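# Slide two clamp bands over the hidden hose mender

## Task

Move each of the two steel clamp bands already on the hose so that one band rests squarely near each end of the rigid mender inside the hose. Every band must sit fully on top of the mender, with its outer edge roughly half a band width in from that mender end. The hose must end up round again, or the task counts as failed.

## Robot and tools

Robot: two seven-joint Kinova Gen3 arms, left_arm and right_arm, each ending in a parallel two-finger gripper (50 mm maximum opening). Fingers point along the gripper's +z axis and close along its x axis. The reported end_effector_position is the point between the pads; fingertips extend 17.5 mm past it. Arm bases: left_arm at (+0.005, +0.295, 0) m, right_arm at (-0.052, -0.427, 0) m.

Frames: the scene frame has its origin at table height midway between the arms, +z up, +x out over the table, and left_arm on the +y side (image left/right does not match arm names). Reported positions (m), orientations (quat_wxyz), velocities and targets are in the scene frame. Offsets you send are along each arm's own Hand target axes. Reported positions may be off by a few cm, more at long reach.

Row layout (shared by execute_actions and move): 18 numbers, each in [-1, 1]. First the left arm: dx, dy, dz, rx, ry, rz, gripper position, force_limit, speed; then the same nine for the right arm. The six pose numbers are an offset from that arm's Hand target as it stood when the action or move began, not a pose; 1.0 equals 0.6 m of translation or 180 degrees of rotation, and rx, ry, rz form one rotation vector. All rows within an action, and all targets within a move, count from that same start. Sending an offset again moves the arm again. Sending six zeros re-requests the current Hand target (useful when a gripper has settled short of it). Always resend each gripper's three numbers; 0 is itself a command, so repeat the last values to leave a gripper alone.

Gripper numbers: position +1 fully open, about -0.65 pads touching, -1 to grip (close until blocked). force_limit: -1 about 20 N, 0 about 102 N, +1 about 185 N per pad. speed: -1 20 mm/s, 0 85 mm/s, +1 150 mm/s. Both start at +1. A new force or speed only applies after a position change of 0.01 or more; to grip more softly, open first.

Tools:
- execute_actions(actions, cameras): actions is a list of actions; each action is up to 15 rows, one per 1/30 s step, and a short action repeats its last row. Images come back only for an empty list or when cameras names them (["all"], names, or [] for none).
- move(target, speed, blend, blocking, cameras): target is one 18-number row or a list of up to 15 rows, all offsets from the Hand targets at the move's start. speed is path top speed in m/s, 0.002 to 0.5 (default 0.25), one value or one per target; rotation is capped at twice that in rad/s and at 0.873 rad/s. blend (m) rounds corners between listed targets; 0 stops at each. All paths end together, run at least 0.5 s and are cut off after 10 s. No collision avoidance. blocking=false returns after about 0.5 s while the motion continues.
- wait(seconds 0 to 10): lets time pass holding the last commands; a running move continues.
- stop: brakes a running move (needs stopping distance; fingers keep moving).
- zoom_image(camera, region [x0,y0,x1,y1] pixels, max 504x504): closer view of cam_left_wrist (672x504) or cam_right_wrist (672x504).
- clear_fault(arm): clears a reported torque fault on left_arm or right_arm.
- read_manual(section): licence texts only.
- finished_scene(scene): ends the scene with its integer number; call nothing after it in that reply.

Results: each arm's end_effector pose, Hand target (the last commanded pose after clipping, which next offsets start from), joint positions, velocities ("within noise" when still), joint torques, Flange force in the gripper's x y z axes (includes held weight and error; shown after move or wait), and Tool commands. object_status per gripper: 0 moving, 1 blocked while opening, 2 blocked while closing (holding), 3 reached the requested opening or pads met (usually nothing held). Opening in mm is about (250 - position_measured) x 0.202. A move adds a "move:" line: done, off_target, moving, held or fault, plus limits (paced = pose clipped, held = steps withheld). done means at rest within 3 mm and 2 degrees; neither done nor off_target says whether anything is touched.

Motion notes: commanded orientation is clipped to 32 degrees from the measured one each step; large wrist turns can swing the elbow. Arms are stiff, so aiming even a few mm beyond a firm contact pushes hard; back the target off to end a push. A clearance check withholds commands bringing the arms too close, but finger contact is not prevented.

Avoid: dropping the hose or letting it fall off the table, releasing parts while they move, fast impacts, hard squeezing or pushing (a kinked hose must be round at the end), any press between the two arms or one gripper closing on the other's fingers, and torque faults (joint limits 104.5 N m for the first four joints, 51.3 N m for the wrist joints, or a joint deviating over 5 degrees). Long holding or stretched poses heat motors; a MOTOR HOT line warns, and at 75 °C the arm sags and stops for 30 to 60 s. Loose objects may occasionally be nudged by outside pushes.

Each tool is called after ">>>" as name([rows], argument=value, ...), one row to a line, values as JSON.

## Session

>>> execute_actions(actions=[])

Scene clock: 0.00 s.
left_arm: end_effector_position=(+0.2113, -0.0769, +0.2380) position_measured=3 object_status=3 end_effector_quat_wxyz=(-0.379, +0.862, -0.309, +0.136) | right_arm: end_effector_position=(+0.6819, -0.6290, +0.3565) position_measured=3 object_status=3 end_effector_quat_wxyz=(+0.631, +0.504, +0.427, +0.407)
Joint positions: left_arm=[1.398 0.732 0.169 1.302 -0.653 1.77 0.91] | right_arm=[-0.159 0.83 0.546 1.923 -0.128 -1.195 1.364]
Joint velocities: within noise
Joint torques (N m): no reading
Flange force (N): no reading
Hand target: left_arm +0.2113, -0.0769, +0.2380; -0.379, +0.862, -0.309, +0.136 | right_arm +0.6819, -0.6290, +0.3565; +0.631, +0.504, +0.427, +0.407
Tool commands: left_gripper/position=+1.0 left_gripper/force_limit=+1.0 left_gripper/speed=+1.0 right_gripper/position=+1.0 right_gripper/force_limit=+1.0 right_gripper/speed=+1.0

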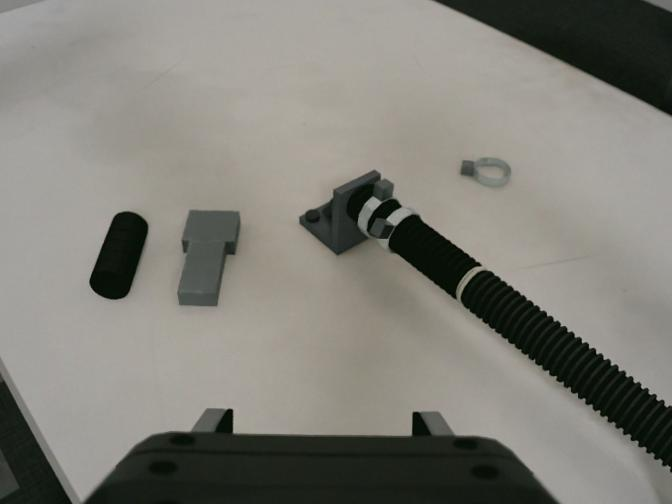

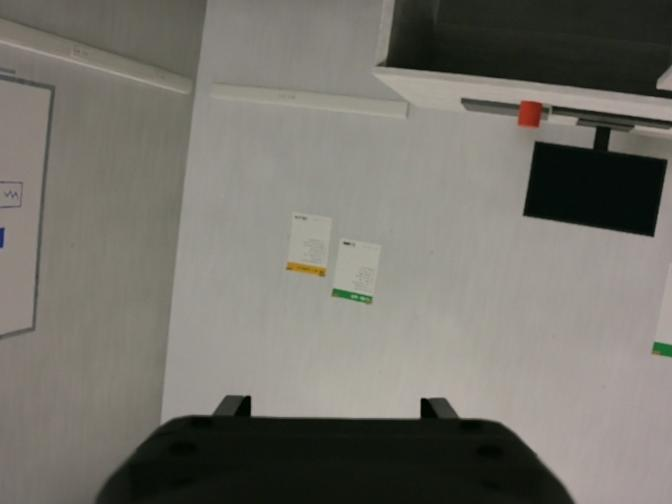

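>>> zoom_image(camera="cam_left_wrist", region=[280, 140, 560, 350])

>>> zoom_image(camera="cam_left_wrist", region=[70, 180, 280, 338])

>>> zoom_image(camera="cam_left_wrist", region=[430, 230, 672, 504])

Scaled by 1.800.

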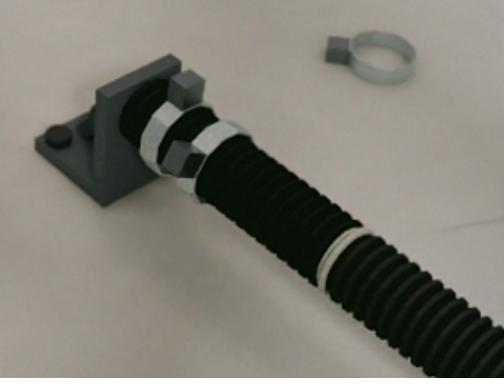

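Scaled by 2.400.

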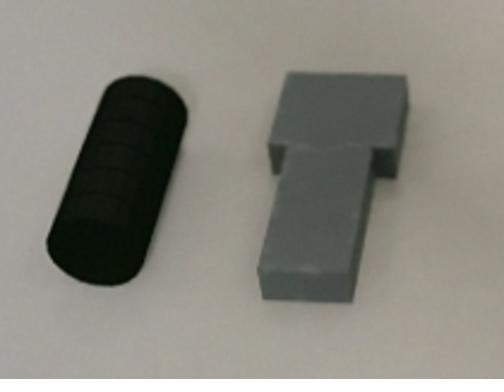

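Scaled by 1.839.

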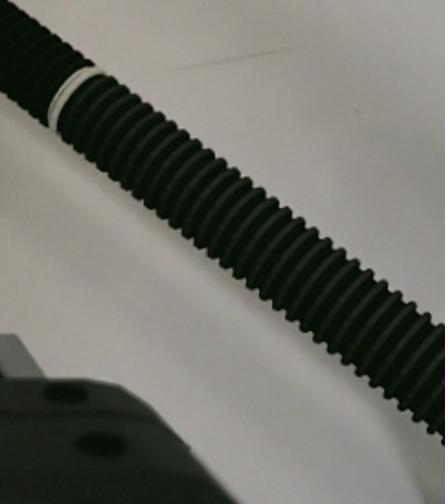

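>>> move(target=[0.2256,-0.2527,0.2459,-0.2530,-0.0908,-0.2063,1,1,1,0.5697,0.0545,-0.585,0.3237,0.5018,-0.4008,1,1,1], speed=0.25, cameras=["all"])

Scene clock: 59.30 s.
left_arm: end_effector_position=(+0.4500, +0.0003, +0.2501) position_measured=3 object_status=3 end_effector_quat_wxyz=(-0.001, +1.000, +0.000, +0.000) | right_arm: end_effector_position=(+0.4503, -0.1996, +0.3004) position_measured=3 object_status=3 end_effector_quat_wxyz=(+0.000, +0.000, +1.000, +0.000)
Joint positions: left_arm=[0.515 0.565 0.141 1.202 -0.078 1.379 0.596] | right_arm=[-0.734 0.648 0.615 0.995 2.785 -1.592 -0.24]
Joint torques (N m): left_arm=[0.81 -21.36 0.64 -10.36 -0.04 -0.31 0.24] | right_arm=[-0.58 -20.68 2.34 -10.43 0.16 -0.19 0.26]
Flange force (N): left_arm=[-0.6 -2.6 1.5] | right_arm=[6.5 -3.6 3.9]
Hand target: left_arm +0.4500, +0.0003, +0.2501; -0.001, +1.000, +0.000, +0.000 | right_arm +0.4503, -0.1996, +0.3004; +0.000, +0.000, +1.000, +0.000
Off the commanded pose: left_arm 0.000 m, 0 deg | right_arm 0.000 m, 0 deg.
move: done
camera_calibration:
cam_left_wrist: T_world_to_cam=[[0.999619, 0.0212298, 0.0176481, -0.459501], [0.0208604, -0.999565, 0.0208571, 0.042618], [0.0180832, -0.020481, -0.999627, 0.41106], [0, 0, 0, 1]] pos_world=[0.451004, 0.0607735, 0.418127]
cam_right_wrist: T_world_to_cam=[[-0.999705, -0.0240457, -0.00344243, 0.439483], [-0.0240927, 0.999607, 0.0143471, 0.25951], [0.00309609, 0.0144258, -0.999891, 0.472061], [0, 0, 0, 1]] pos_world=[0.444144, -0.25565, 0.4698]

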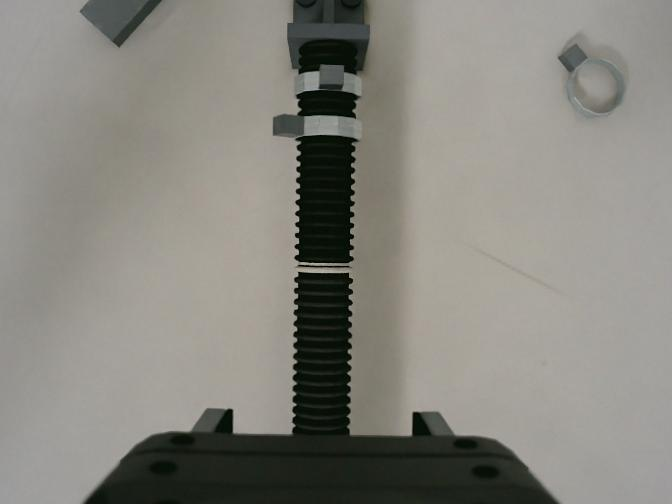

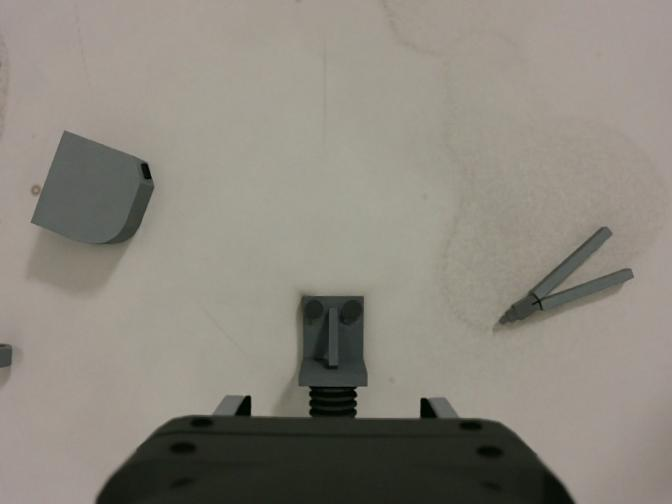

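>>> zoom_image(camera="cam_left_wrist", region=[220, 0, 440, 165])

>>> zoom_image(camera="cam_left_wrist", region=[260, 120, 400, 440])

>>> zoom_image(camera="cam_right_wrist", region=[260, 280, 420, 430])

Scaled by 2.291.

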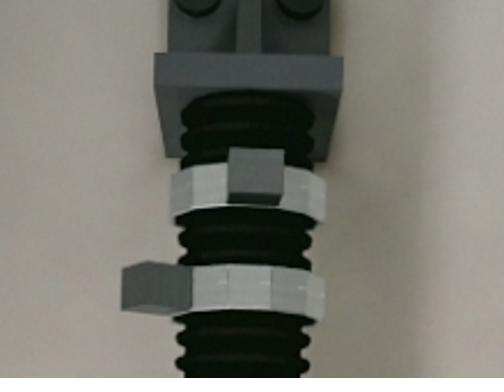

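Scaled by 1.575.

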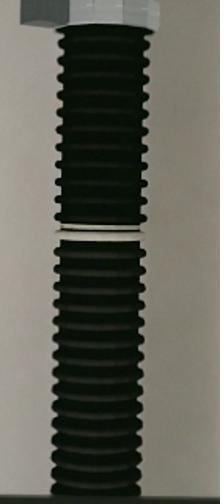

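Scaled by 3.150.

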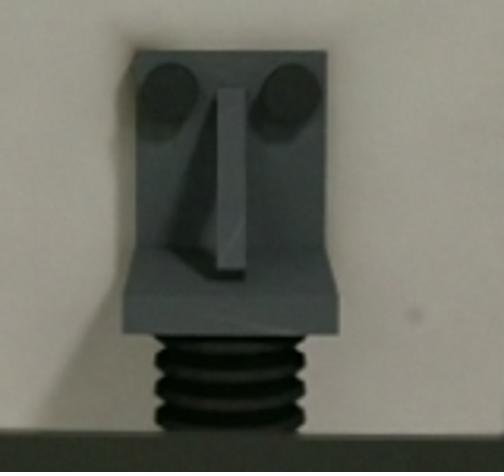

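>>> move(target=[-0.05,-0.3333,-0.0833,0,0,-0.5,1,1,1,0,0.2333,0.3,0,0,0,1,1,1], speed=0.25, cameras=["all"])

Scene clock: 125.63 s.
left_arm: end_effector_position=(+0.4199, +0.2002, +0.3003) position_measured=3 object_status=3 end_effector_quat_wxyz=(+0.000, +0.707, +0.707, +0.000) | right_arm: end_effector_position=(+0.4503, -0.0595, +0.1205) position_measured=3 object_status=3 end_effector_quat_wxyz=(+0.000, +0.000, +1.000, +0.000)
Joint positions: left_arm=[0.399 0.288 -0.244 1.471 0.069 1.391 1.67] | right_arm=[-0.884 0.932 0.548 1.034 2.689 -1.282 -0.41]
Joint torques (N m): left_arm=[0.81 -15.85 -0.89 -10.39 0 -0.31 0.24] | right_arm=[-0.58 -24.7 3.04 -9.82 0.17 -0.21 0.28]
Flange force (N): left_arm=[2.1 -0.5 1.6] | right_arm=[6.8 -5.5 1.4]
Hand target: left_arm +0.4199, +0.2002, +0.3003; +0.000, +0.707, +0.707, +0.000 | right_arm +0.4502, -0.0595, +0.1205; +0.000, +0.000, +1.000, +0.000
Off the commanded pose: left_arm 0.000 m, 0 deg | right_arm 0.000 m, 0 deg.
move: done
camera_calibration:
cam_left_wrist: T_world_to_cam=[[-0.0212623, 0.999599, 0.0187259, -0.202055], [0.999543, 0.0208512, 0.0218798, -0.373398], [0.0214805, 0.0191825, -0.999585, 0.456462], [0, 0, 0, 1]] pos_world=[0.359126, 0.201003, 0.468226]
cam_right_wrist: T_world_to_cam=[[-0.999705, -0.0240457, -0.00344243, 0.442232], [-0.0240927, 0.999607, 0.0143471, 0.122046], [0.00309609, 0.0144258, -0.999891, 0.29016], [0, 0, 0, 1]] pos_world=[0.444144, -0.11555, 0.2899]

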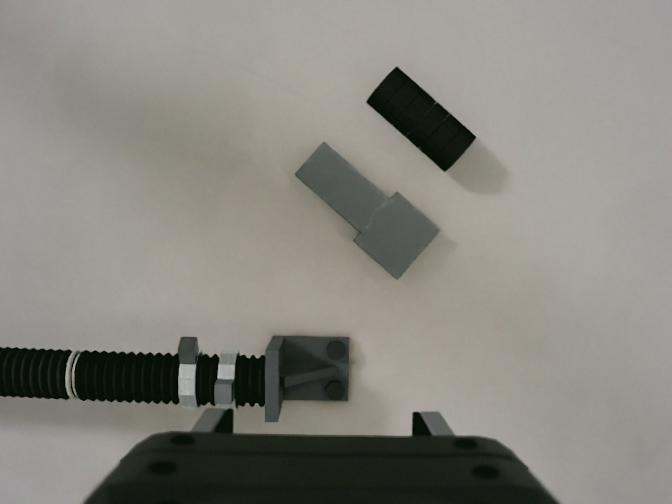

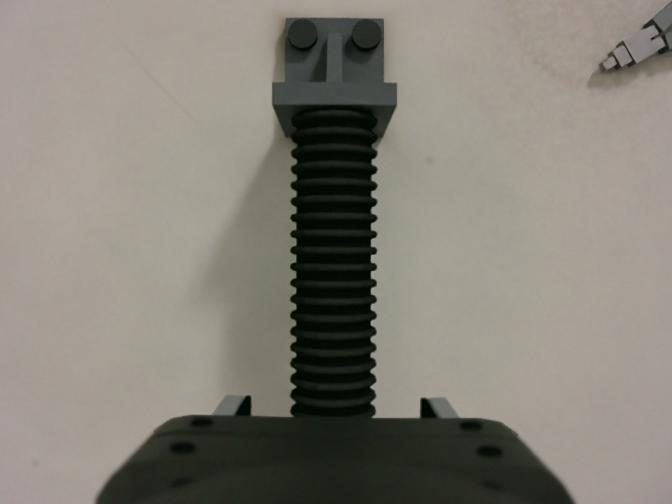

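>>> move(target=[0,0,0,0,0,0,1,1,1,0,0,0.0833,0,0,0,1,1,1], speed=0.1, cameras=["cam_right_wrist"])

Scene clock: 148.47 s.
left_arm: end_effector_position=(+0.4199, +0.2002, +0.3003) position_measured=3 object_status=3 end_effector_quat_wxyz=(+0.000, +0.707, +0.707, +0.000) | right_arm: end_effector_position=(+0.4502, -0.0595, +0.0705) position_measured=3 object_status=3 end_effector_quat_wxyz=(+0.000, +0.000, +1.000, +0.000)
Joint positions: left_arm=[0.399 0.288 -0.244 1.471 0.069 1.391 1.67] | right_arm=[-0.885 0.985 0.529 1.095 2.668 -1.174 -0.389]
Joint torques (N m): left_arm=[0.85 -15.88 -0.83 -10.38 0.01 -0.27 0.2] | right_arm=[-0.55 -24.88 3.24 -9.4 0.16 -0.19 0.25]
Flange force (N): left_arm=[2.1 -0.4 1.7] | right_arm=[6.6 -5.4 0.5]
Hand target: left_arm +0.4199, +0.2002, +0.3003; +0.000, +0.707, +0.707, +0.000 | right_arm +0.4502, -0.0595, +0.0705; +0.000, +0.000, +1.000, +0.000
Off the commanded pose: left_arm 0.000 m, 0 deg | right_arm 0.000 m, 0 deg.
move: done
camera_calibration:
cam_right_wrist: T_world_to_cam=[[-0.999705, -0.0240453, -0.00344483, 0.442063], [-0.0240927, 0.999605, 0.014447, 0.122639], [0.00309609, 0.0145258, -0.99989, 0.240175], [0, 0, 0, 1]] pos_world=[0.444144, -0.11545, 0.2399]
Images, in order (width x height): cam_right_wrist 672x504.

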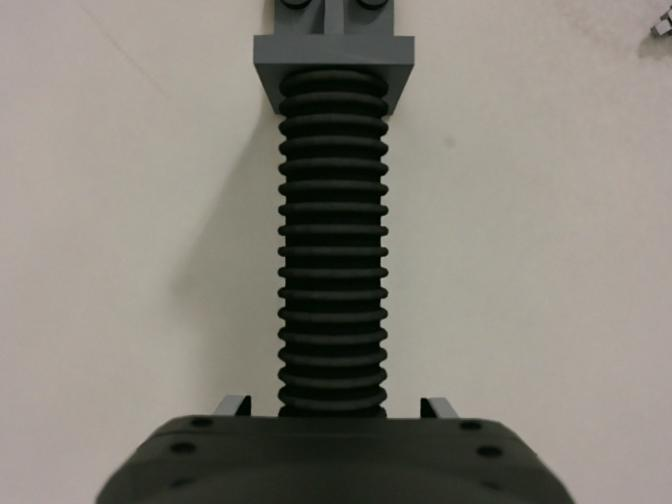

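>>> execute_actions([
  [[0,0,0,0,0,0,1,1,1,0,0,0,0,0,0,-1,-1,-1]],
  [[0,0,0,0,0,0,1,1,1,0,0,0,0,0,0,-1,-1,-1]],
  [[0,0,0,0,0,0,1,1,1,0,0,0,0,0,0,-1,-1,-1]],
], cameras=["cam_right_wrist"])

Scene clock: 159.77 s.
left_arm: end_effector_position=(+0.4199, +0.2002, +0.3003) position_measured=3 object_status=3 end_effector_quat_wxyz=(+0.000, +0.707, +0.707, +0.000) | right_arm: end_effector_position=(+0.4502, -0.0595, +0.0705) position_measured=112 object_status=2 end_effector_quat_wxyz=(+0.000, +0.000, +1.000, +0.000)
Joint positions: left_arm=[0.399 0.288 -0.244 1.471 0.069 1.391 1.67] | right_arm=[-0.885 0.985 0.529 1.095 2.668 -1.174 -0.389]
Joint torques (N m): left_arm=[0.8 -15.84 -0.85 -10.33 0.02 -0.26 0.25] | right_arm=[-1.48 -25.21 2.33 -6.79 0.25 -2.95 0.2]
Hand target: left_arm +0.4199, +0.2002, +0.3003; +0.000, +0.707, +0.707, +0.000 | right_arm +0.4502, -0.0595, +0.0705; +0.000, +0.000, +1.000, +0.000
Off the commanded pose: left_arm 0.000 m, 0 deg | right_arm 0.000 m, 0 deg.
camera_calibration:
cam_right_wrist: T_world_to_cam=[[-0.999705, -0.0240457, -0.00344243, 0.44206], [-0.0240927, 0.999607, 0.0143471, 0.122763], [0.00309609, 0.0144258, -0.999891, 0.240165], [0, 0, 0, 1]] pos_world=[0.444144, -0.11555, 0.2399]
Images, in order (width x height): cam_right_wrist 672x504.

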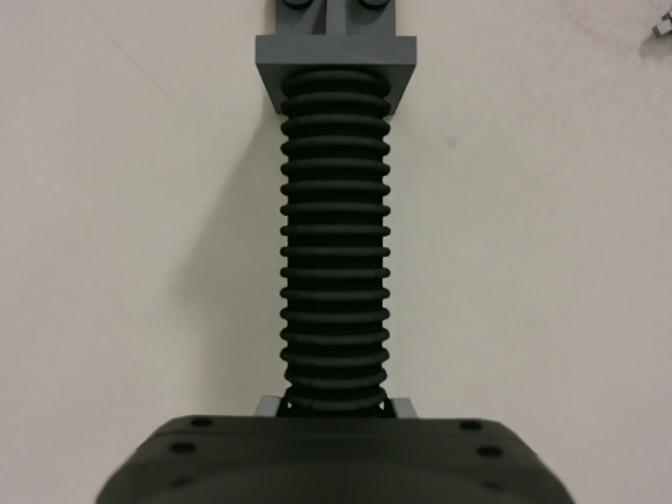

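>>> move([
  [0,0,0,0,0,0,1,1,1,0,0,0,0,0,0,0.3,-1,1],
  [0,0,0,0,0,0,1,1,1,0,0.15,0,0,0,0,0.3,-1,1],
  [0,0,0,0,0,0,1,1,1,0,0.15,0,0,0,0,-1,-1,-1],
], speed=0.15, cameras=["all"])

Scene clock: 166.43 s.
left_arm: end_effector_position=(+0.4199, +0.2002, +0.3003) position_measured=3 object_status=3 end_effector_quat_wxyz=(+0.000, +0.707, +0.707, +0.000) | right_arm: end_effector_position=(+0.4503, +0.0304, +0.0705) position_measured=107 object_status=2 end_effector_quat_wxyz=(+0.000, +0.000, +1.000, +0.000)
Joint positions: left_arm=[0.399 0.288 -0.244 1.471 0.069 1.391 1.67] | right_arm=[-0.917 1.135 0.529 0.736 2.653 -1.357 -0.575]
Joint torques (N m): left_arm=[0.82 -15.88 -0.88 -10.37 0.02 -0.27 0.23] | right_arm=[-38.91 -39.75 -25.13 -55.41 -26.67 35.07 -0.55]
Flange force (N): left_arm=[2.1 -0.4 1.7] | right_arm=[62.7 -135.5 -21.3]
Hand target: left_arm +0.4199, +0.2002, +0.3003; +0.000, +0.707, +0.707, +0.000 | right_arm +0.4503, +0.0305, +0.0706; +0.000, +0.000, +1.000, +0.000
Off the commanded pose: left_arm 0.000 m, 0 deg | right_arm 0.000 m, 0 deg.
TORQUE WARNING: the torque sensor of joint 6 (wrist pitch) of the right arm reached its warning level (29.4 N m). A warning alone does not stop the arm.
move: done
camera_calibration:
cam_left_wrist: T_world_to_cam=[[-0.0213659, 0.999596, 0.0187224, -0.202017], [0.999539, 0.020953, 0.0219819, -0.373466], [0.0215807, 0.0191835, -0.999583, 0.456524], [0, 0, 0, 1]] pos_world=[0.359126, 0.201003, 0.468325]
cam_right_wrist: T_world_to_cam=[[-0.999708, -0.0239472, -0.00333896, 0.444204], [-0.0239924, 0.999611, 0.0142496, 0.0327752], [0.00299642, 0.0143255, -0.999893, 0.23901], [0, 0, 0, 1]] pos_world=[0.444144, -0.025549, 0.24]

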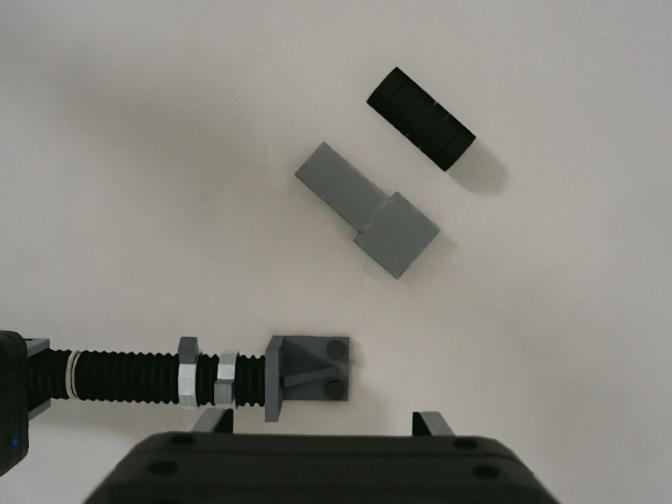

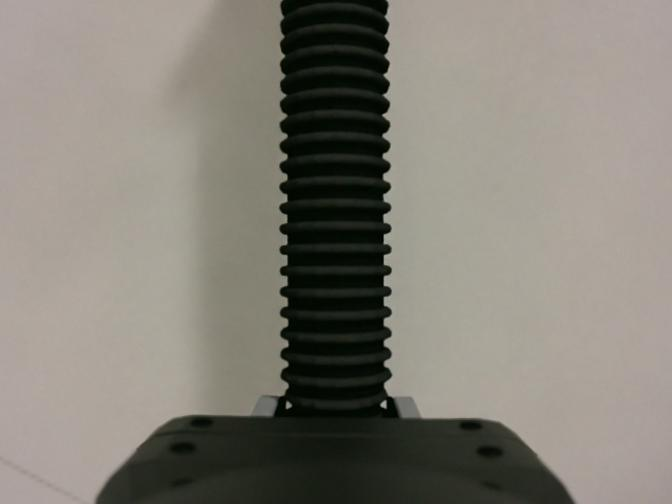

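>>> execute_actions([
  [[0,0,0,0,0,0,1,1,1,0,0,0,0,0,0,1,-1,0]],
  [[0,0,0,0,0,0,1,1,1,0,0,0,0,0,0,1,-1,0]],
], cameras=["all"])

>>> wait(seconds=0.5)

Scene clock: 171.63 s.
left_arm: end_effector_position=(+0.4199, +0.2002, +0.3003) position_measured=3 object_status=3 end_effector_quat_wxyz=(+0.000, +0.707, +0.707, +0.000) | right_arm: end_effector_position=(+0.4503, +0.0305, +0.0706) position_measured=3 object_status=3 end_effector_quat_wxyz=(+0.000, +0.000, +1.000, +0.000)
Joint positions: left_arm=[0.399 0.288 -0.244 1.471 0.069 1.391 1.67] | right_arm=[-0.917 1.135 0.529 0.736 2.653 -1.357 -0.575]
Joint torques (N m): left_arm=[0.85 -15.85 -0.83 -10.29 0.03 -0.29 0.25] | right_arm=[-0.58 -27.53 2.6 -9.88 0.18 -0.19 0.28]
Hand target: left_arm +0.4199, +0.2002, +0.3003; +0.000, +0.707, +0.707, +0.000 | right_arm +0.4503, +0.0305, +0.0706; +0.000, +0.000, +1.000, +0.000
Off the commanded pose: left_arm 0.000 m, 0 deg | right_arm 0.000 m, 0 deg.
TORQUE WARNING: the torque sensor of joint 6 (wrist pitch) of the right arm reached its warning level (29.4 N m). A warning alone does not stop the arm.
camera_calibration:
cam_left_wrist: T_world_to_cam=[[-0.0213659, 0.999596, 0.0187224, -0.202017], [0.999539, 0.020953, 0.0219819, -0.373466], [0.0215807, 0.0191835, -0.999583, 0.456524], [0, 0, 0, 1]] pos_world=[0.359126, 0.201003, 0.468325]
cam_right_wrist: T_world_to_cam=[[-0.999705, -0.0240457, -0.00344243, 0.444225], [-0.0240927, 0.999607, 0.0143471, 0.0327972], [0.00309609, 0.0144258, -0.999891, 0.238967], [0, 0, 0, 1]] pos_world=[0.444144, -0.0255499, 0.24]

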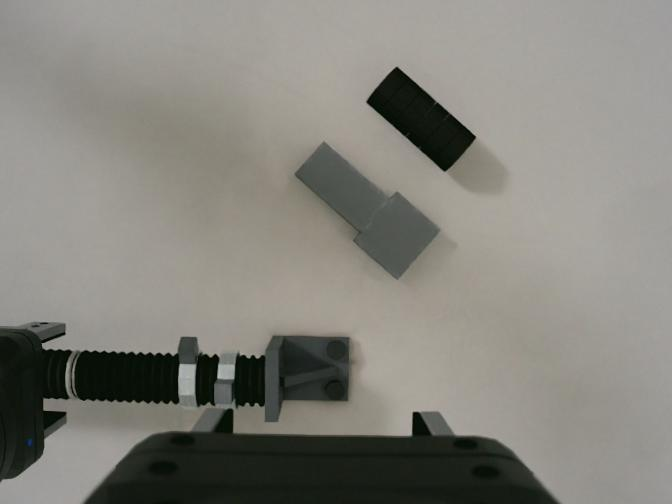

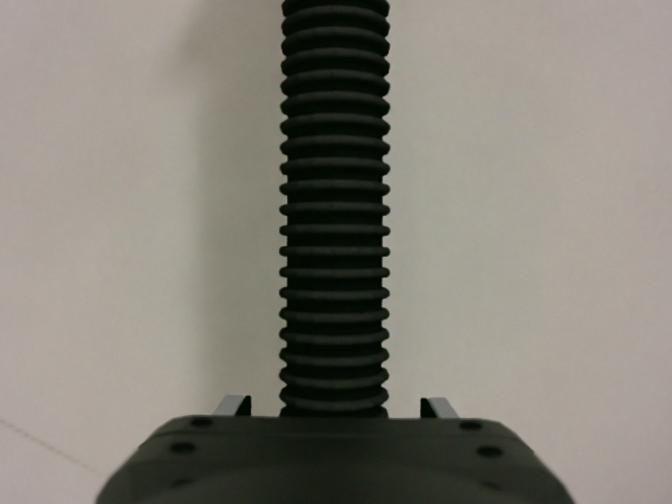

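Scene clock: 172.13 s.
left_arm: end_effector_position=(+0.4199, +0.2002, +0.3003) position_measured=3 object_status=3 end_effector_quat_wxyz=(+0.000, +0.707, +0.707, +0.000) | right_arm: end_effector_position=(+0.4503, +0.0305, +0.0706) position_measured=3 object_status=3 end_effector_quat_wxyz=(+0.000, +0.000, +1.000, +0.000)
Joint positions: left_arm=[0.399 0.288 -0.244 1.471 0.069 1.391 1.67] | right_arm=[-0.917 1.135 0.529 0.736 2.653 -1.357 -0.575]
Joint torques (N m): left_arm=[0.79 -15.86 -0.85 -10.33 0.01 -0.29 0.23] | right_arm=[-0.57 -27.51 2.63 -9.87 0.15 -0.22 0.27]
Flange force (N): left_arm=[2.0 -0.4 1.6] | right_arm=[9.3 -9.0 1.2]
Hand target: left_arm +0.4199, +0.2002, +0.3003; +0.000, +0.707, +0.707, +0.000 | right_arm +0.4503, +0.0305, +0.0706; +0.000, +0.000, +1.000, +0.000
Tool commands: left_gripper/position=+1.0 left_gripper/force_limit=+1.0 left_gripper/speed=+1.0 right_gripper/position=+1.0 right_gripper/force_limit=-1.0 right_gripper/speed=+0.0
Off the commanded pose: left_arm 0.000 m, 0 deg | right_arm 0.000 m, 0 deg.
wait: 0.50 s; at rest by 0.17 s

>>> execute_actions([
  [[0,0,0,0,0,0,1,1,1,0,0,0,0,0,0,-1,-1,-1]],
  [[0,0,0,0,0,0,1,1,1,0,0,0,0,0,0,-1,-1,-1]],
  [[0,0,0,0,0,0,1,1,1,0,0,0,0,0,0,-1,-1,-1]],
])

>>> wait(seconds=0.5)

Scene clock: 177.90 s.
left_arm: end_effector_position=(+0.4199, +0.2002, +0.3003) position_measured=3 object_status=3 end_effector_quat_wxyz=(+0.000, +0.707, +0.707, +0.000) | right_arm: end_effector_position=(+0.4503, +0.0305, +0.0706) position_measured=100 object_status=2 end_effector_quat_wxyz=(+0.000, +0.000, +1.000, +0.000)
Joint positions: left_arm=[0.399 0.288 -0.244 1.471 0.069 1.391 1.67] | right_arm=[-0.917 1.135 0.53 0.736 2.653 -1.357 -0.575]
Joint torques (N m): left_arm=[0.82 -15.87 -0.93 -10.32 -0.01 -0.29 0.25] | right_arm=[-0.92 -27.72 2.29 -8.11 0.29 -2.35 0.19]
Hand target: left_arm +0.4199, +0.2002, +0.3003; +0.000, +0.707, +0.707, +0.000 | right_arm +0.4503, +0.0305, +0.0706; +0.000, +0.000, +1.000, +0.000
Off the commanded pose: left_arm 0.000 m, 0 deg | right_arm 0.000 m, 0 deg.

Scene clock: 178.40 s.
left_arm: end_effector_position=(+0.4199, +0.2002, +0.3003) position_measured=3 object_status=3 end_effector_quat_wxyz=(+0.000, +0.707, +0.707, +0.000) | right_arm: end_effector_position=(+0.4503, +0.0305, +0.0706) position_measured=100 object_status=2 end_effector_quat_wxyz=(+0.000, +0.000, +1.000, +0.000)
Joint positions: left_arm=[0.399 0.288 -0.244 1.471 0.069 1.391 1.67] | right_arm=[-0.917 1.135 0.529 0.736 2.653 -1.357 -0.575]
Joint torques (N m): left_arm=[0.83 -15.87 -0.88 -10.35 0.01 -0.27 0.23] | right_arm=[-0.92 -27.73 2.29 -8.09 0.26 -2.33 0.18]
Flange force (N): left_arm=[2.1 -0.4 1.7] | right_arm=[3.8 -4.9 3.4]
Hand target: left_arm +0.4199, +0.2002, +0.3003; +0.000, +0.707, +0.707, +0.000 | right_arm +0.4503, +0.0305, +0.0706; +0.000, +0.000, +1.000, +0.000
Tool commands: left_gripper/position=+1.0 left_gripper/force_limit=+1.0 left_gripper/speed=+1.0 right_gripper/position=-1.0 right_gripper/force_limit=-1.0 right_gripper/speed=-1.0
Off the commanded pose: left_arm 0.000 m, 0 deg | right_arm 0.000 m, 0 deg.
wait: 0.50 s; at rest by 0.17 s

>>> move([
  [0,0,0,0,0,0,1,1,1,0,0,0,0,0,0,0.47,-1,1],
  [0,0,0,0,0,0,1,1,1,0,-0.075,0,0,0,0,0.47,-1,1],
  [0,0,0,0,0,0,1,1,1,0,-0.075,0,0,0,0,-1,-1,-1],
], speed=0.15)

>>> move([
  [0,0,0,0,0,0,1,1,1,0,0,0,0,0,0,0.47,-1,1],
  [0,0,0,0,0,0,1,1,1,0,-0.03333,0,0,0,0,0.47,-1,1],
  [0,0,0,0,0,0,1,1,1,0,-0.03333,0,0,0,0,-1,-1,-1],
], speed=0.15)

Scene clock: 185.57 s.
left_arm: end_effector_position=(+0.4199, +0.2002, +0.3003) position_measured=3 object_status=3 end_effector_quat_wxyz=(+0.000, +0.707, +0.707, +0.000) | right_arm: end_effector_position=(+0.4503, -0.0145, +0.0705) position_measured=110 object_status=2 end_effector_quat_wxyz=(+0.000, +0.000, +1.000, +0.000)
Joint positions: left_arm=[0.399 0.288 -0.244 1.471 0.069 1.391 1.67] | right_arm=[-0.909 1.052 0.529 0.938 2.661 -1.255 -0.478]
Joint torques (N m): left_arm=[0.79 -15.84 -0.85 -10.37 0.02 -0.27 0.27] | right_arm=[-2.55 -26.81 1.45 -9.01 -0.61 -1.62 0.27]
Flange force (N): left_arm=[2.2 -0.5 1.7] | right_arm=[2.8 -6.7 2.8]
Hand target: left_arm +0.4199, +0.2002, +0.3003; +0.000, +0.707, +0.707, +0.000 | right_arm +0.4503, -0.0145, +0.0705; +0.000, +0.000, +1.000, +0.000
Off the commanded pose: left_arm 0.000 m, 0 deg | right_arm 0.000 m, 0 deg.
move: done

Scene clock: 187.37 s.
left_arm: end_effector_position=(+0.4199, +0.2002, +0.3003) position_measured=3 object_status=3 end_effector_quat_wxyz=(+0.000, +0.707, +0.707, +0.000) | right_arm: end_effector_position=(+0.4503, -0.0345, +0.0705) position_measured=116 object_status=2 end_effector_quat_wxyz=(+0.000, +0.000, +1.000, +0.000)
Joint positions: left_arm=[0.399 0.288 -0.244 1.471 0.069 1.391 1.67] | right_arm=[-0.9 1.02 0.529 1.012 2.665 -1.217 -0.438]
Joint torques (N m): left_arm=[0.84 -15.85 -0.84 -10.38 -0.01 -0.28 0.25] | right_arm=[-2.11 -26.52 1.98 -7.92 -0.15 -2.49 0.24]
Flange force (N): left_arm=[2.2 -0.5 1.7] | right_arm=[0.3 -3.9 4.1]
Hand target: left_arm +0.4199, +0.2002, +0.3003; +0.000, +0.707, +0.707, +0.000 | right_arm +0.4503, -0.0345, +0.0705; +0.000, +0.000, +1.000, +0.000
Off the commanded pose: left_arm 0.000 m, 0 deg | right_arm 0.000 m, 0 deg.
move: done

>>> move([
  [0,0,0,0,0,0,1,1,1,0,0,0,0,0,0,0.47,-1,1],
  [0,0,0,0,0,0,1,1,1,0,0.05,0,0,0,0,0.47,-1,1],
  [0,0,0,0,0,0,1,1,1,0,0.05,0,0,0,0,-1,-1,-1],
], speed=0.15)

>>> move([
  [0,0,0,0,0,0,1,1,1,0,0,0,0,0,0,0.47,-1,1],
  [0,0,0,0,0,0,1,1,1,0,0.01667,0,0,0,0,0.47,-1,1],
  [0,0,0,0,0,0,1,1,1,0,0.01667,0,0,0,0,-1,-1,-1],
], speed=0.15)

>>> move([
  [0,0,0,0,0,0,1,1,1,0,0,0,0,0,0,0.47,-1,1],
  [0,0,0,0,0,0,1,1,1,0,-0.00833,0,0,0,0,0.47,-1,1],
  [0,0,0,0,0,0,1,1,1,0,-0.00833,0,0,0,0,-1,-1,-1],
], speed=0.15)

Scene clock: 192.97 s.
left_arm: end_effector_position=(+0.4199, +0.2002, +0.3003) position_measured=3 object_status=3 end_effector_quat_wxyz=(+0.000, +0.707, +0.707, +0.000) | right_arm: end_effector_position=(+0.4503, -0.0045, +0.0706) position_measured=111 object_status=2 end_effector_quat_wxyz=(+0.000, +0.000, +1.000, +0.000)
Joint positions: left_arm=[0.399 0.288 -0.244 1.471 0.069 1.391 1.67] | right_arm=[-0.912 1.068 0.529 0.898 2.66 -1.275 -0.499]
Joint torques (N m): left_arm=[0.79 -15.85 -0.8 -10.36 0.01 -0.28 0.22] | right_arm=[-1.06 -26.81 2.62 -8.39 0.23 -1.82 0.23]
Flange force (N): left_arm=[2.1 -0.5 1.6] | right_arm=[3.6 -4.6 3.0]
Hand target: left_arm +0.4199, +0.2002, +0.3003; +0.000, +0.707, +0.707, +0.000 | right_arm +0.4503, -0.0045, +0.0705; +0.000, +0.000, +1.000, +0.000
Off the commanded pose: left_arm 0.000 m, 0 deg | right_arm 0.000 m, 0 deg.
move: done

Scene clock: 194.77 s.
left_arm: end_effector_position=(+0.4199, +0.2002, +0.3003) position_measured=3 object_status=3 end_effector_quat_wxyz=(+0.000, +0.707, +0.707, +0.000) | right_arm: end_effector_position=(+0.4503, +0.0055, +0.0706) position_measured=117 object_status=2 end_effector_quat_wxyz=(+0.000, +0.000, +1.000, +0.000)
Joint positions: left_arm=[0.399 0.288 -0.244 1.471 0.069 1.391 1.67] | right_arm=[-0.915 1.086 0.53 0.855 2.658 -1.297 -0.52]
Joint torques (N m): left_arm=[0.79 -15.86 -0.86 -10.31 0.01 -0.27 0.25] | right_arm=[-1.47 -27.08 2.21 -8.87 -0.08 -1.47 0.23]
Flange force (N): left_arm=[2.1 -0.3 1.6] | right_arm=[4.3 -6.1 2.5]
Hand target: left_arm +0.4199, +0.2002, +0.3003; +0.000, +0.707, +0.707, +0.000 | right_arm +0.4503, +0.0055, +0.0705; +0.000, +0.000, +1.000, +0.000
Off the commanded pose: left_arm 0.000 m, 0 deg | right_arm 0.000 m, 0 deg.
move: done

Scene clock: 196.47 s.
left_arm: end_effector_position=(+0.4199, +0.2002, +0.3003) position_measured=3 object_status=3 end_effector_quat_wxyz=(+0.000, +0.707, +0.707, +0.000) | right_arm: end_effector_position=(+0.4504, +0.0005, +0.0705) position_measured=112 object_status=0 end_effector_quat_wxyz=(+0.000, +0.000, +1.000, +0.000)
Joint positions: left_arm=[0.399 0.288 -0.244 1.471 0.069 1.391 1.67] | right_arm=[-0.914 1.077 0.53 0.877 2.659 -1.286 -0.509]
Joint torques (N m): left_arm=[0.8 -15.89 -0.85 -10.34 -0.01 -0.28 0.24] | right_arm=[-0.58 -27.45 3.1 -8.18 0.53 -2.18 0.21]
Flange force (N): left_arm=[2.1 -0.3 1.6] | right_arm=[3.3 -3.5 4.2]
Hand target: left_arm +0.4199, +0.2002, +0.3003; +0.000, +0.707, +0.707, +0.000 | right_arm +0.4503, +0.0005, +0.0705; +0.000, +0.000, +1.000, +0.000
Off the commanded pose: left_arm 0.000 m, 0 deg | right_arm 0.000 m, 0 deg.
move: done

>>> move([
  [0,0,0,0,0,0,1,1,1,0,0,0,0,0,0,0.47,-1,1],
  [0,0,0,0,0,0,1,1,1,0,0.025,0,0,0,0,0.47,-1,1],
  [0,0,0,0,0,0,1,1,1,0,0.025,0,0,0,0,-1,-1,-1],
], speed=0.15)

>>> wait(seconds=0.5)

>>> move([
  [0,0,0,0,0,0,1,1,1,0,0,0,0,0,0,0.47,-1,1],
  [0,0,0,0,0,0,1,1,1,0,0.00833,0,0,0,0,0.47,-1,1],
  [0,0,0,0,0,0,1,1,1,0,0.00833,0,0,0,0,-1,-1,-1],
], speed=0.15)

>>> wait(seconds=0.5)

>>> move([
  [0,0,0,0,0,0,1,1,1,0,0,0,0,0,0,0.47,-1,1],
  [0,0,0,0,0,0,1,1,1,0,0.00833,0,0,0,0,0.47,-1,1],
  [0,0,0,0,0,0,1,1,1,0,0.00833,0,0,0,0,-1,-1,-1],
], speed=0.15)

>>> wait(seconds=0.5)

Scene clock: 205.07 s.
left_arm: end_effector_position=(+0.4199, +0.2002, +0.3003) position_measured=3 object_status=3 end_effector_quat_wxyz=(+0.000, +0.707, +0.707, +0.000) | right_arm: end_effector_position=(+0.4503, +0.0155, +0.0706) position_measured=101 object_status=2 end_effector_quat_wxyz=(+0.000, +0.000, +1.000, +0.000)
Joint positions: left_arm=[0.399 0.288 -0.244 1.471 0.069 1.391 1.67] | right_arm=[-0.917 1.105 0.53 0.81 2.656 -1.32 -0.541]
Joint torques (N m): left_arm=[0.84 -15.88 -0.86 -10.34 0.03 -0.26 0.22] | right_arm=[-1.92 -27.38 1.7 -8.67 -0.27 -1.92 0.26]
Flange force (N): left_arm=[2.1 -0.3 1.7] | right_arm=[3.5 -6.3 2.9]
Hand target: left_arm +0.4199, +0.2002, +0.3003; +0.000, +0.707, +0.707, +0.000 | right_arm +0.4503, +0.0155, +0.0705; +0.000, +0.000, +1.000, +0.000
Off the commanded pose: left_arm 0.000 m, 0 deg | right_arm 0.000 m, 0 deg.
move: done

Scene clock: 205.57 s.
left_arm: end_effector_position=(+0.4199, +0.2002, +0.3003) position_measured=3 object_status=3 end_effector_quat_wxyz=(+0.000, +0.707, +0.707, +0.000) | right_arm: end_effector_position=(+0.4503, +0.0155, +0.0705) position_measured=101 object_status=2 end_effector_quat_wxyz=(+0.000, +0.000, +1.000, +0.000)
Joint positions: left_arm=[0.399 0.288 -0.244 1.471 0.069 1.391 1.67] | right_arm=[-0.917 1.105 0.53 0.81 2.656 -1.32 -0.541]
Joint torques (N m): left_arm=[0.8 -15.89 -0.9 -10.34 0.03 -0.27 0.26] | right_arm=[-1.93 -27.4 1.71 -8.68 -0.26 -1.92 0.27]
Flange force (N): left_arm=[2.1 -0.3 1.6] | right_arm=[3.5 -6.3 3.0]
Hand target: left_arm +0.4199, +0.2002, +0.3003; +0.000, +0.707, +0.707, +0.000 | right_arm +0.4503, +0.0155, +0.0705; +0.000, +0.000, +1.000, +0.000
Tool commands: left_gripper/position=+1.0 left_gripper/force_limit=+1.0 left_gripper/speed=+1.0 right_gripper/position=-1.0 right_gripper/force_limit=-1.0 right_gripper/speed=-1.0
Off the commanded pose: left_arm 0.000 m, 0 deg | right_arm 0.000 m, 0 deg.
wait: 0.50 s; at rest by 0.17 s

Scene clock: 207.27 s.
left_arm: end_effector_position=(+0.4199, +0.2002, +0.3003) position_measured=3 object_status=3 end_effector_quat_wxyz=(+0.000, +0.707, +0.707, +0.000) | right_arm: end_effector_position=(+0.4503, +0.0205, +0.0706) position_measured=100 object_status=2 end_effector_quat_wxyz=(+0.000, +0.000, +1.000, +0.000)
Joint positions: left_arm=[0.399 0.288 -0.244 1.471 0.069 1.391 1.67] | right_arm=[-0.917 1.115 0.53 0.786 2.655 -1.332 -0.552]
Joint torques (N m): left_arm=[0.81 -15.92 -0.88 -10.37 0.02 -0.29 0.27] | right_arm=[-2.32 -27.48 1.35 -9.02 -0.51 -1.64 0.26]
Flange force (N): left_arm=[2.1 -0.3 1.7] | right_arm=[4.0 -7.6 2.5]
Hand target: left_arm +0.4199, +0.2002, +0.3003; +0.000, +0.707, +0.707, +0.000 | right_arm +0.4503, +0.0205, +0.0705; +0.000, +0.000, +1.000, +0.000
Off the commanded pose: left_arm 0.000 m, 0 deg | right_arm 0.000 m, 0 deg.
move: done

Scene clock: 207.77 s.
left_arm: end_effector_position=(+0.4199, +0.2002, +0.3003) position_measured=3 object_status=3 end_effector_quat_wxyz=(+0.000, +0.707, +0.707, +0.000) | right_arm: end_effector_position=(+0.4503, +0.0205, +0.0706) position_measured=100 object_status=2 end_effector_quat_wxyz=(+0.000, +0.000, +1.000, +0.000)
Joint positions: left_arm=[0.399 0.288 -0.244 1.471 0.069 1.391 1.67] | right_arm=[-0.917 1.115 0.53 0.786 2.655 -1.332 -0.552]
Joint torques (N m): left_arm=[0.85 -15.86 -0.92 -10.32 0.01 -0.27 0.21] | right_arm=[-2.3 -27.5 1.33 -9.05 -0.52 -1.65 0.27]
Flange force (N): left_arm=[2.0 -0.3 1.6] | right_arm=[4.2 -7.7 2.6]
Hand target: left_arm +0.4199, +0.2002, +0.3003; +0.000, +0.707, +0.707, +0.000 | right_arm +0.4503, +0.0205, +0.0705; +0.000, +0.000, +1.000, +0.000
Tool commands: left_gripper/position=+1.0 left_gripper/force_limit=+1.0 left_gripper/speed=+1.0 right_gripper/position=-1.0 right_gripper/force_limit=-1.0 right_gripper/speed=-1.0
Off the commanded pose: left_arm 0.000 m, 0 deg | right_arm 0.000 m, 0 deg.
wait: 0.50 s; at rest by 0.17 s

Scene clock: 209.47 s.
left_arm: end_effector_position=(+0.4199, +0.2002, +0.3003) position_measured=3 object_status=3 end_effector_quat_wxyz=(+0.000, +0.707, +0.707, +0.000) | right_arm: end_effector_position=(+0.4503, +0.0255, +0.0706) position_measured=100 object_status=2 end_effector_quat_wxyz=(+0.000, +0.000, +1.000, +0.000)
Joint positions: left_arm=[0.399 0.288 -0.244 1.471 0.069 1.391 1.67] | right_arm=[-0.918 1.125 0.53 0.761 2.654 -1.344 -0.563]
Joint torques (N m): left_arm=[0.79 -15.89 -0.83 -10.35 0.01 -0.28 0.27] | right_arm=[-2.26 -27.65 1.36 -9.08 -0.48 -1.62 0.23]
Flange force (N): left_arm=[2.1 -0.3 1.6] | right_arm=[4.4 -8.0 2.6]
Hand target: left_arm +0.4199, +0.2002, +0.3003; +0.000, +0.707, +0.707, +0.000 | right_arm +0.4503, +0.0255, +0.0706; +0.000, +0.000, +1.000, +0.000
Off the commanded pose: left_arm 0.000 m, 0 deg | right_arm 0.000 m, 0 deg.
move: done

Scene clock: 209.97 s.
left_arm: end_effector_position=(+0.4199, +0.2002, +0.3003) position_measured=3 object_status=3 end_effector_quat_wxyz=(+0.000, +0.707, +0.707, +0.000) | right_arm: end_effector_position=(+0.4503, +0.0255, +0.0706) position_measured=100 object_status=2 end_effector_quat_wxyz=(+0.000, +0.000, +1.000, +0.000)
Joint positions: left_arm=[0.399 0.288 -0.244 1.471 0.069 1.391 1.67] | right_arm=[-0.918 1.125 0.53 0.761 2.654 -1.344 -0.563]
Joint torques (N m): left_arm=[0.78 -15.89 -0.9 -10.34 -0.02 -0.26 0.24] | right_arm=[-2.23 -27.63 1.37 -9.07 -0.51 -1.62 0.23]
Flange force (N): left_arm=[2.0 -0.3 1.7] | right_arm=[4.5 -7.9 2.6]
Hand target: left_arm +0.4199, +0.2002, +0.3003; +0.000, +0.707, +0.707, +0.000 | right_arm +0.4503, +0.0255, +0.0706; +0.000, +0.000, +1.000, +0.000
Tool commands: left_gripper/position=+1.0 left_gripper/force_limit=+1.0 left_gripper/speed=+1.0 right_gripper/position=-1.0 right_gripper/force_limit=-1.0 right_gripper/speed=-1.0
Off the commanded pose: left_arm 0.000 m, 0 deg | right_arm 0.000 m, 0 deg.
wait: 0.50 s; at rest by 0.17 s

>>> move([
  [0,0,0,0,0,0,1,1,1,0,0,0,0,0,0,0.47,-1,1],
  [0,0,0,0,0,0,1,1,1,0,-0.025,0,0,0,0,0.47,-1,1],
  [0,0,0,0,0,0,1,1,1,0,-0.025,0,0,0,0,-1,-1,-1],
], speed=0.15)

>>> wait(seconds=0.5)

>>> move([
  [0,0,0,0,0,0,1,1,1,0,0,0,0,0,0,0.47,-1,1],
  [0,0,0,0,0,0,1,1,1,0,0.00417,0,0,0,0,0.47,-1,1],
  [0,0,0,0,0,0,1,1,1,0,0.00417,0,0,0,0,-1,-1,-1],
], speed=0.15)

>>> wait(seconds=0.5)

>>> move([
  [0,0,0,0,0,0,1,1,1,0,0,0,0,0,0,0.47,-1,1],
  [0,0,0,0,0,0,1,1,1,0,-0.00833,0,0,0,0,0.47,-1,1],
  [0,0,0,0,0,0,1,1,1,0,-0.00833,0,0,0,0,-1,-1,-1],
], speed=0.15)

>>> wait(seconds=0.5)

Scene clock: 218.23 s.
left_arm: end_effector_position=(+0.4199, +0.2002, +0.3003) position_measured=3 object_status=3 end_effector_quat_wxyz=(+0.000, +0.707, +0.707, +0.000) | right_arm: end_effector_position=(+0.4503, +0.0105, +0.0706) position_measured=102 object_status=2 end_effector_quat_wxyz=(+0.000, +0.000, +1.000, +0.000)
Joint positions: left_arm=[0.399 0.288 -0.244 1.471 0.069 1.391 1.67] | right_arm=[-0.916 1.095 0.53 0.833 2.657 -1.308 -0.53]
Joint torques (N m): left_arm=[0.78 -15.86 -0.83 -10.37 0 -0.26 0.23] | right_arm=[-1.7 -27.53 2.02 -8.77 -0.12 -1.82 0.25]
Flange force (N): left_arm=[2.1 -0.5 1.7] | right_arm=[3.6 -6.0 3.3]
Hand target: left_arm +0.4199, +0.2002, +0.3003; +0.000, +0.707, +0.707, +0.000 | right_arm +0.4503, +0.0105, +0.0706; +0.000, +0.000, +1.000, +0.000
Off the commanded pose: left_arm 0.000 m, 0 deg | right_arm 0.000 m, 0 deg.
move: done

Scene clock: 218.73 s.
left_arm: end_effector_position=(+0.4199, +0.2002, +0.3003) position_measured=3 object_status=3 end_effector_quat_wxyz=(+0.000, +0.707, +0.707, +0.000) | right_arm: end_effector_position=(+0.4503, +0.0105, +0.0706) position_measured=102 object_status=2 end_effector_quat_wxyz=(+0.000, +0.000, +1.000, +0.000)
Joint positions: left_arm=[0.399 0.288 -0.244 1.471 0.069 1.391 1.67] | right_arm=[-0.916 1.095 0.53 0.833 2.657 -1.308 -0.53]
Joint torques (N m): left_arm=[0.8 -15.8 -0.88 -10.32 0.02 -0.27 0.2] | right_arm=[-1.69 -27.56 2.01 -8.68 -0.13 -1.88 0.25]
Flange force (N): left_arm=[2.0 -0.5 1.5] | right_arm=[3.2 -5.6 3.3]
Hand target: left_arm +0.4199, +0.2002, +0.3003; +0.000, +0.707, +0.707, +0.000 | right_arm +0.4503, +0.0105, +0.0706; +0.000, +0.000, +1.000, +0.000
Tool commands: left_gripper/position=+1.0 left_gripper/force_limit=+1.0 left_gripper/speed=+1.0 right_gripper/position=-1.0 right_gripper/force_limit=-1.0 right_gripper/speed=-1.0
Off the commanded pose: left_arm 0.000 m, 0 deg | right_arm 0.000 m, 0 deg.
wait: 0.50 s; at rest by 0.17 s

Scene clock: 220.43 s.
left_arm: end_effector_position=(+0.4199, +0.2002, +0.3003) position_measured=3 object_status=3 end_effector_quat_wxyz=(+0.000, +0.707, +0.707, +0.000) | right_arm: end_effector_position=(+0.4503, +0.0130, +0.0706) position_measured=103 object_status=2 end_effector_quat_wxyz=(+0.000, +0.000, +1.000, +0.000)
Joint positions: left_arm=[0.399 0.288 -0.244 1.471 0.069 1.391 1.67] | right_arm=[-0.916 1.1 0.53 0.821 2.656 -1.314 -0.536]
Joint torques (N m): left_arm=[0.78 -15.86 -0.84 -10.35 0 -0.29 0.23] | right_arm=[-2.48 -27.18 1.26 -9.08 -0.59 -1.55 0.26]
Flange force (N): left_arm=[2.0 -0.4 1.6] | right_arm=[3.9 -7.8 2.2]
Hand target: left_arm +0.4199, +0.2002, +0.3003; +0.000, +0.707, +0.707, +0.000 | right_arm +0.4503, +0.0130, +0.0706; +0.000, +0.000, +1.000, +0.000
Off the commanded pose: left_arm 0.000 m, 0 deg | right_arm 0.000 m, 0 deg.
move: done

Scene clock: 220.93 s.
left_arm: end_effector_position=(+0.4199, +0.2002, +0.3003) position_measured=3 object_status=3 end_effector_quat_wxyz=(+0.000, +0.707, +0.707, +0.000) | right_arm: end_effector_position=(+0.4503, +0.0130, +0.0706) position_measured=103 object_status=2 end_effector_quat_wxyz=(+0.000, +0.000, +1.000, +0.000)
Joint positions: left_arm=[0.399 0.288 -0.244 1.471 0.069 1.391 1.67] | right_arm=[-0.916 1.1 0.53 0.821 2.656 -1.314 -0.536]
Joint torques (N m): left_arm=[0.79 -15.88 -0.87 -10.38 0 -0.29 0.23] | right_arm=[-2.47 -27.14 1.25 -9.07 -0.6 -1.58 0.27]
Flange force (N): left_arm=[2.0 -0.4 1.7] | right_arm=[4.0 -7.8 2.2]
Hand target: left_arm +0.4199, +0.2002, +0.3003; +0.000, +0.707, +0.707, +0.000 | right_arm +0.4503, +0.0130, +0.0706; +0.000, +0.000, +1.000, +0.000
Tool commands: left_gripper/position=+1.0 left_gripper/force_limit=+1.0 left_gripper/speed=+1.0 right_gripper/position=-1.0 right_gripper/force_limit=-1.0 right_gripper/speed=-1.0
Off the commanded pose: left_arm 0.000 m, 0 deg | right_arm 0.000 m, 0 deg.
wait: 0.50 s; at rest by 0.17 s

Scene clock: 222.63 s.
left_arm: end_effector_position=(+0.4199, +0.2002, +0.3003) position_measured=3 object_status=3 end_effector_quat_wxyz=(+0.000, +0.707, +0.707, +0.000) | right_arm: end_effector_position=(+0.4503, +0.0080, +0.0705) position_measured=103 object_status=2 end_effector_quat_wxyz=(+0.000, +0.000, +1.000, +0.000)
Joint positions: left_arm=[0.399 0.288 -0.244 1.471 0.069 1.391 1.67] | right_arm=[-0.915 1.091 0.53 0.844 2.657 -1.302 -0.525]
Joint torques (N m): left_arm=[0.85 -15.81 -0.91 -10.36 -0.01 -0.25 0.22] | right_arm=[-1.61 -27.42 2.07 -8.94 -0.14 -1.6 0.26]
Flange force (N): left_arm=[2.1 -0.5 1.7] | right_arm=[4.2 -6.2 3.0]
Hand target: left_arm +0.4199, +0.2002, +0.3003; +0.000, +0.707, +0.707, +0.000 | right_arm +0.4503, +0.0080, +0.0705; +0.000, +0.000, +1.000, +0.000
Off the commanded pose: left_arm 0.000 m, 0 deg | right_arm 0.000 m, 0 deg.
move: done

Scene clock: 223.13 s.
left_arm: end_effector_position=(+0.4199, +0.2002, +0.3003) position_measured=3 object_status=3 end_effector_quat_wxyz=(+0.000, +0.707, +0.707, +0.000) | right_arm: end_effector_position=(+0.4503, +0.0080, +0.0705) position_measured=103 object_status=2 end_effector_quat_wxyz=(+0.000, +0.000, +1.000, +0.000)
Joint positions: left_arm=[0.399 0.288 -0.244 1.471 0.069 1.391 1.67] | right_arm=[-0.915 1.091 0.53 0.844 2.657 -1.303 -0.525]
Joint torques (N m): left_arm=[0.78 -15.87 -0.86 -10.34 -0.01 -0.29 0.26] | right_arm=[-1.63 -27.35 2.06 -8.71 -0.11 -1.8 0.27]
Flange force (N): left_arm=[2.1 -0.3 1.6] | right_arm=[3.6 -5.7 3.1]
Hand target: left_arm +0.4199, +0.2002, +0.3003; +0.000, +0.707, +0.707, +0.000 | right_arm +0.4503, +0.0080, +0.0705; +0.000, +0.000, +1.000, +0.000
Tool commands: left_gripper/position=+1.0 left_gripper/force_limit=+1.0 left_gripper/speed=+1.0 right_gripper/position=-1.0 right_gripper/force_limit=-1.0 right_gripper/speed=-1.0
Off the commanded pose: left_arm 0.000 m, 0 deg | right_arm 0.000 m, 0 deg.
wait: 0.50 s; at rest by 0.17 s

>>> move([
  [0,0,0,0,0,0,1,1,1,0,0,0,0,0,0,0.47,-1,1],
  [0,0,0,0,0,0,1,1,1,0,-0.00417,0,0,0,0,0.47,-1,1],
  [0,0,0,0,0,0,1,1,1,0,-0.00417,0,0,0,0,-1,-1,-1],
], speed=0.15)

>>> wait(seconds=0.5)

>>> move([
  [0,0,0,0,0,0,1,1,1,0,0,0,0,0,0,0.47,-1,1],
  [0,0,0,0,0,0,1,1,1,0,-0.00417,0,0,0,0,0.47,-1,1],
  [0,0,0,0,0,0,1,1,1,0,-0.00417,0,0,0,0,-1,-1,-1],
], speed=0.15)

>>> wait(seconds=0.5)

>>> move([
  [0,0,0,0,0,0,1,1,1,0,0,0,0,0,0,0.47,-1,1],
  [0,0,0,0,0,0,1,1,1,0,-0.00833,0,0,0,0,0.47,-1,1],
  [0,0,0,0,0,0,1,1,1,0,-0.00833,0,0,0,0,-1,-1,-1],
], speed=0.15)

>>> wait(seconds=1)

Scene clock: 232.10 s.
left_arm: end_effector_position=(+0.4199, +0.2002, +0.3003) position_measured=3 object_status=3 end_effector_quat_wxyz=(+0.000, +0.707, +0.707, +0.000) | right_arm: end_effector_position=(+0.4503, +0.0055, +0.0705) position_measured=117 object_status=2 end_effector_quat_wxyz=(+0.000, +0.000, +1.000, +0.000)
Joint positions: left_arm=[0.399 0.288 -0.244 1.471 0.069 1.391 1.67] | right_arm=[-0.915 1.086 0.53 0.855 2.658 -1.297 -0.52]
Joint torques (N m): left_arm=[0.8 -15.88 -0.91 -10.32 0 -0.27 0.23] | right_arm=[-0.47 -27.42 3.09 -8.52 0.48 -1.75 0.23]
Flange force (N): left_arm=[2.0 -0.3 1.6] | right_arm=[4.5 -4.3 3.5]
Hand target: left_arm +0.4199, +0.2002, +0.3003; +0.000, +0.707, +0.707, +0.000 | right_arm +0.4503, +0.0055, +0.0705; +0.000, +0.000, +1.000, +0.000
Off the commanded pose: left_arm 0.000 m, 0 deg | right_arm 0.000 m, 0 deg.
move: done

Scene clock: 232.60 s.
left_arm: end_effector_position=(+0.4199, +0.2002, +0.3003) position_measured=3 object_status=3 end_effector_quat_wxyz=(+0.000, +0.707, +0.707, +0.000) | right_arm: end_effector_position=(+0.4503, +0.0055, +0.0705) position_measured=117 object_status=2 end_effector_quat_wxyz=(+0.000, +0.000, +1.000, +0.000)
Joint positions: left_arm=[0.399 0.288 -0.244 1.471 0.069 1.391 1.67] | right_arm=[-0.915 1.086 0.529 0.855 2.658 -1.297 -0.52]
Joint torques (N m): left_arm=[0.8 -15.85 -0.93 -10.34 -0.02 -0.28 0.22] | right_arm=[-0.61 -27.43 2.93 -8.55 0.43 -1.79 0.22]
Flange force (N): left_arm=[2.0 -0.4 1.6] | right_arm=[4.4 -4.5 3.6]
Hand target: left_arm +0.4199, +0.2002, +0.3003; +0.000, +0.707, +0.707, +0.000 | right_arm +0.4503, +0.0055, +0.0705; +0.000, +0.000, +1.000, +0.000
Tool commands: left_gripper/position=+1.0 left_gripper/force_limit=+1.0 left_gripper/speed=+1.0 right_gripper/position=-1.0 right_gripper/force_limit=-1.0 right_gripper/speed=-1.0
Off the commanded pose: left_arm 0.000 m, 0 deg | right_arm 0.000 m, 0 deg.
wait: 0.50 s; at rest by 0.17 s

Scene clock: 234.37 s.
left_arm: end_effector_position=(+0.4199, +0.2002, +0.3003) position_measured=3 object_status=3 end_effector_quat_wxyz=(+0.000, +0.707, +0.707, +0.000) | right_arm: end_effector_position=(+0.4503, +0.0030, +0.0705) position_measured=117 object_status=2 end_effector_quat_wxyz=(+0.000, +0.000, +1.000, +0.000)
Joint positions: left_arm=[0.399 0.288 -0.244 1.471 0.069 1.391 1.67] | right_arm=[-0.914 1.082 0.529 0.866 2.658 -1.291 -0.514]
Joint torques (N m): left_arm=[0.84 -15.86 -0.85 -10.33 0.02 -0.26 0.24] | right_arm=[-0.8 -27.39 2.85 -8.64 0.3 -1.69 0.25]
Flange force (N): left_arm=[2.1 -0.3 1.6] | right_arm=[4.2 -4.6 3.4]
Hand target: left_arm +0.4199, +0.2002, +0.3003; +0.000, +0.707, +0.707, +0.000 | right_arm +0.4503, +0.0030, +0.0705; +0.000, +0.000, +1.000, +0.000
Off the commanded pose: left_arm 0.000 m, 0 deg | right_arm 0.000 m, 0 deg.
move: done

Scene clock: 234.87 s.
left_arm: end_effector_position=(+0.4199, +0.2002, +0.3003) position_measured=3 object_status=3 end_effector_quat_wxyz=(+0.000, +0.707, +0.707, +0.000) | right_arm: end_effector_position=(+0.4503, +0.0030, +0.0705) position_measured=117 object_status=2 end_effector_quat_wxyz=(+0.000, +0.000, +1.000, +0.000)
Joint positions: left_arm=[0.399 0.288 -0.244 1.471 0.069 1.391 1.67] | right_arm=[-0.914 1.082 0.529 0.866 2.658 -1.291 -0.514]
Joint torques (N m): left_arm=[0.82 -15.85 -0.89 -10.35 0 -0.26 0.21] | right_arm=[-0.85 -27.35 2.77 -8.61 0.31 -1.73 0.25]
Flange force (N): left_arm=[2.0 -0.4 1.7] | right_arm=[4.1 -4.6 3.4]
Hand target: left_arm +0.4199, +0.2002, +0.3003; +0.000, +0.707, +0.707, +0.000 | right_arm +0.4503, +0.0030, +0.0705; +0.000, +0.000, +1.000, +0.000
Tool commands: left_gripper/position=+1.0 left_gripper/force_limit=+1.0 left_gripper/speed=+1.0 right_gripper/position=-1.0 right_gripper/force_limit=-1.0 right_gripper/speed=-1.0
Off the commanded pose: left_arm 0.000 m, 0 deg | right_arm 0.000 m, 0 deg.
wait: 0.50 s; at rest by 0.17 s

Scene clock: 236.57 s.
left_arm: end_effector_position=(+0.4199, +0.2002, +0.3003) position_measured=3 object_status=3 end_effector_quat_wxyz=(+0.000, +0.707, +0.707, +0.000) | right_arm: end_effector_position=(+0.4503, -0.0020, +0.0705) position_measured=110 object_status=2 end_effector_quat_wxyz=(+0.000, +0.000, +1.000, +0.000)
Joint positions: left_arm=[0.399 0.288 -0.244 1.471 0.069 1.391 1.67] | right_arm=[-0.913 1.073 0.529 0.887 2.659 -1.28 -0.504]
Joint torques (N m): left_arm=[0.83 -15.89 -0.88 -10.33 0.01 -0.28 0.23] | right_arm=[-1.21 -27.26 2.51 -8.5 0.12 -1.91 0.23]
Flange force (N): left_arm=[2.0 -0.3 1.6] | right_arm=[3.3 -4.7 3.6]
Hand target: left_arm +0.4199, +0.2002, +0.3003; +0.000, +0.707, +0.707, +0.000 | right_arm +0.4503, -0.0020, +0.0705; +0.000, +0.000, +1.000, +0.000
Off the commanded pose: left_arm 0.000 m, 0 deg | right_arm 0.000 m, 0 deg.
move: done

Scene clock: 237.57 s.
left_arm: end_effector_position=(+0.4199, +0.2002, +0.3003) position_measured=3 object_status=3 end_effector_quat_wxyz=(+0.000, +0.707, +0.707, +0.000) | right_arm: end_effector_position=(+0.4503, -0.0020, +0.0705) position_measured=110 object_status=2 end_effector_quat_wxyz=(+0.000, +0.000, +1.000, +0.000)
Joint positions: left_arm=[0.399 0.288 -0.244 1.471 0.069 1.391 1.67] | right_arm=[-0.913 1.073 0.529 0.887 2.659 -1.281 -0.504]
Joint torques (N m): left_arm=[0.77 -15.83 -0.93 -10.32 0.01 -0.27 0.21] | right_arm=[-1.29 -27.23 2.46 -8.44 0.15 -1.97 0.23]
Flange force (N): left_arm=[1.9 -0.4 1.6] | right_arm=[3.0 -4.6 3.6]
Hand target: left_arm +0.4199, +0.2002, +0.3003; +0.000, +0.707, +0.707, +0.000 | right_arm +0.4503, -0.0020, +0.0705; +0.000, +0.000, +1.000, +0.000
Tool commands: left_gripper/position=+1.0 left_gripper/force_limit=+1.0 left_gripper/speed=+1.0 right_gripper/position=-1.0 right_gripper/force_limit=-1.0 right_gripper/speed=-1.0
Off the commanded pose: left_arm 0.000 m, 0 deg | right_arm 0.000 m, 0 deg.
wait: 1.00 s; at rest by 0.17 s


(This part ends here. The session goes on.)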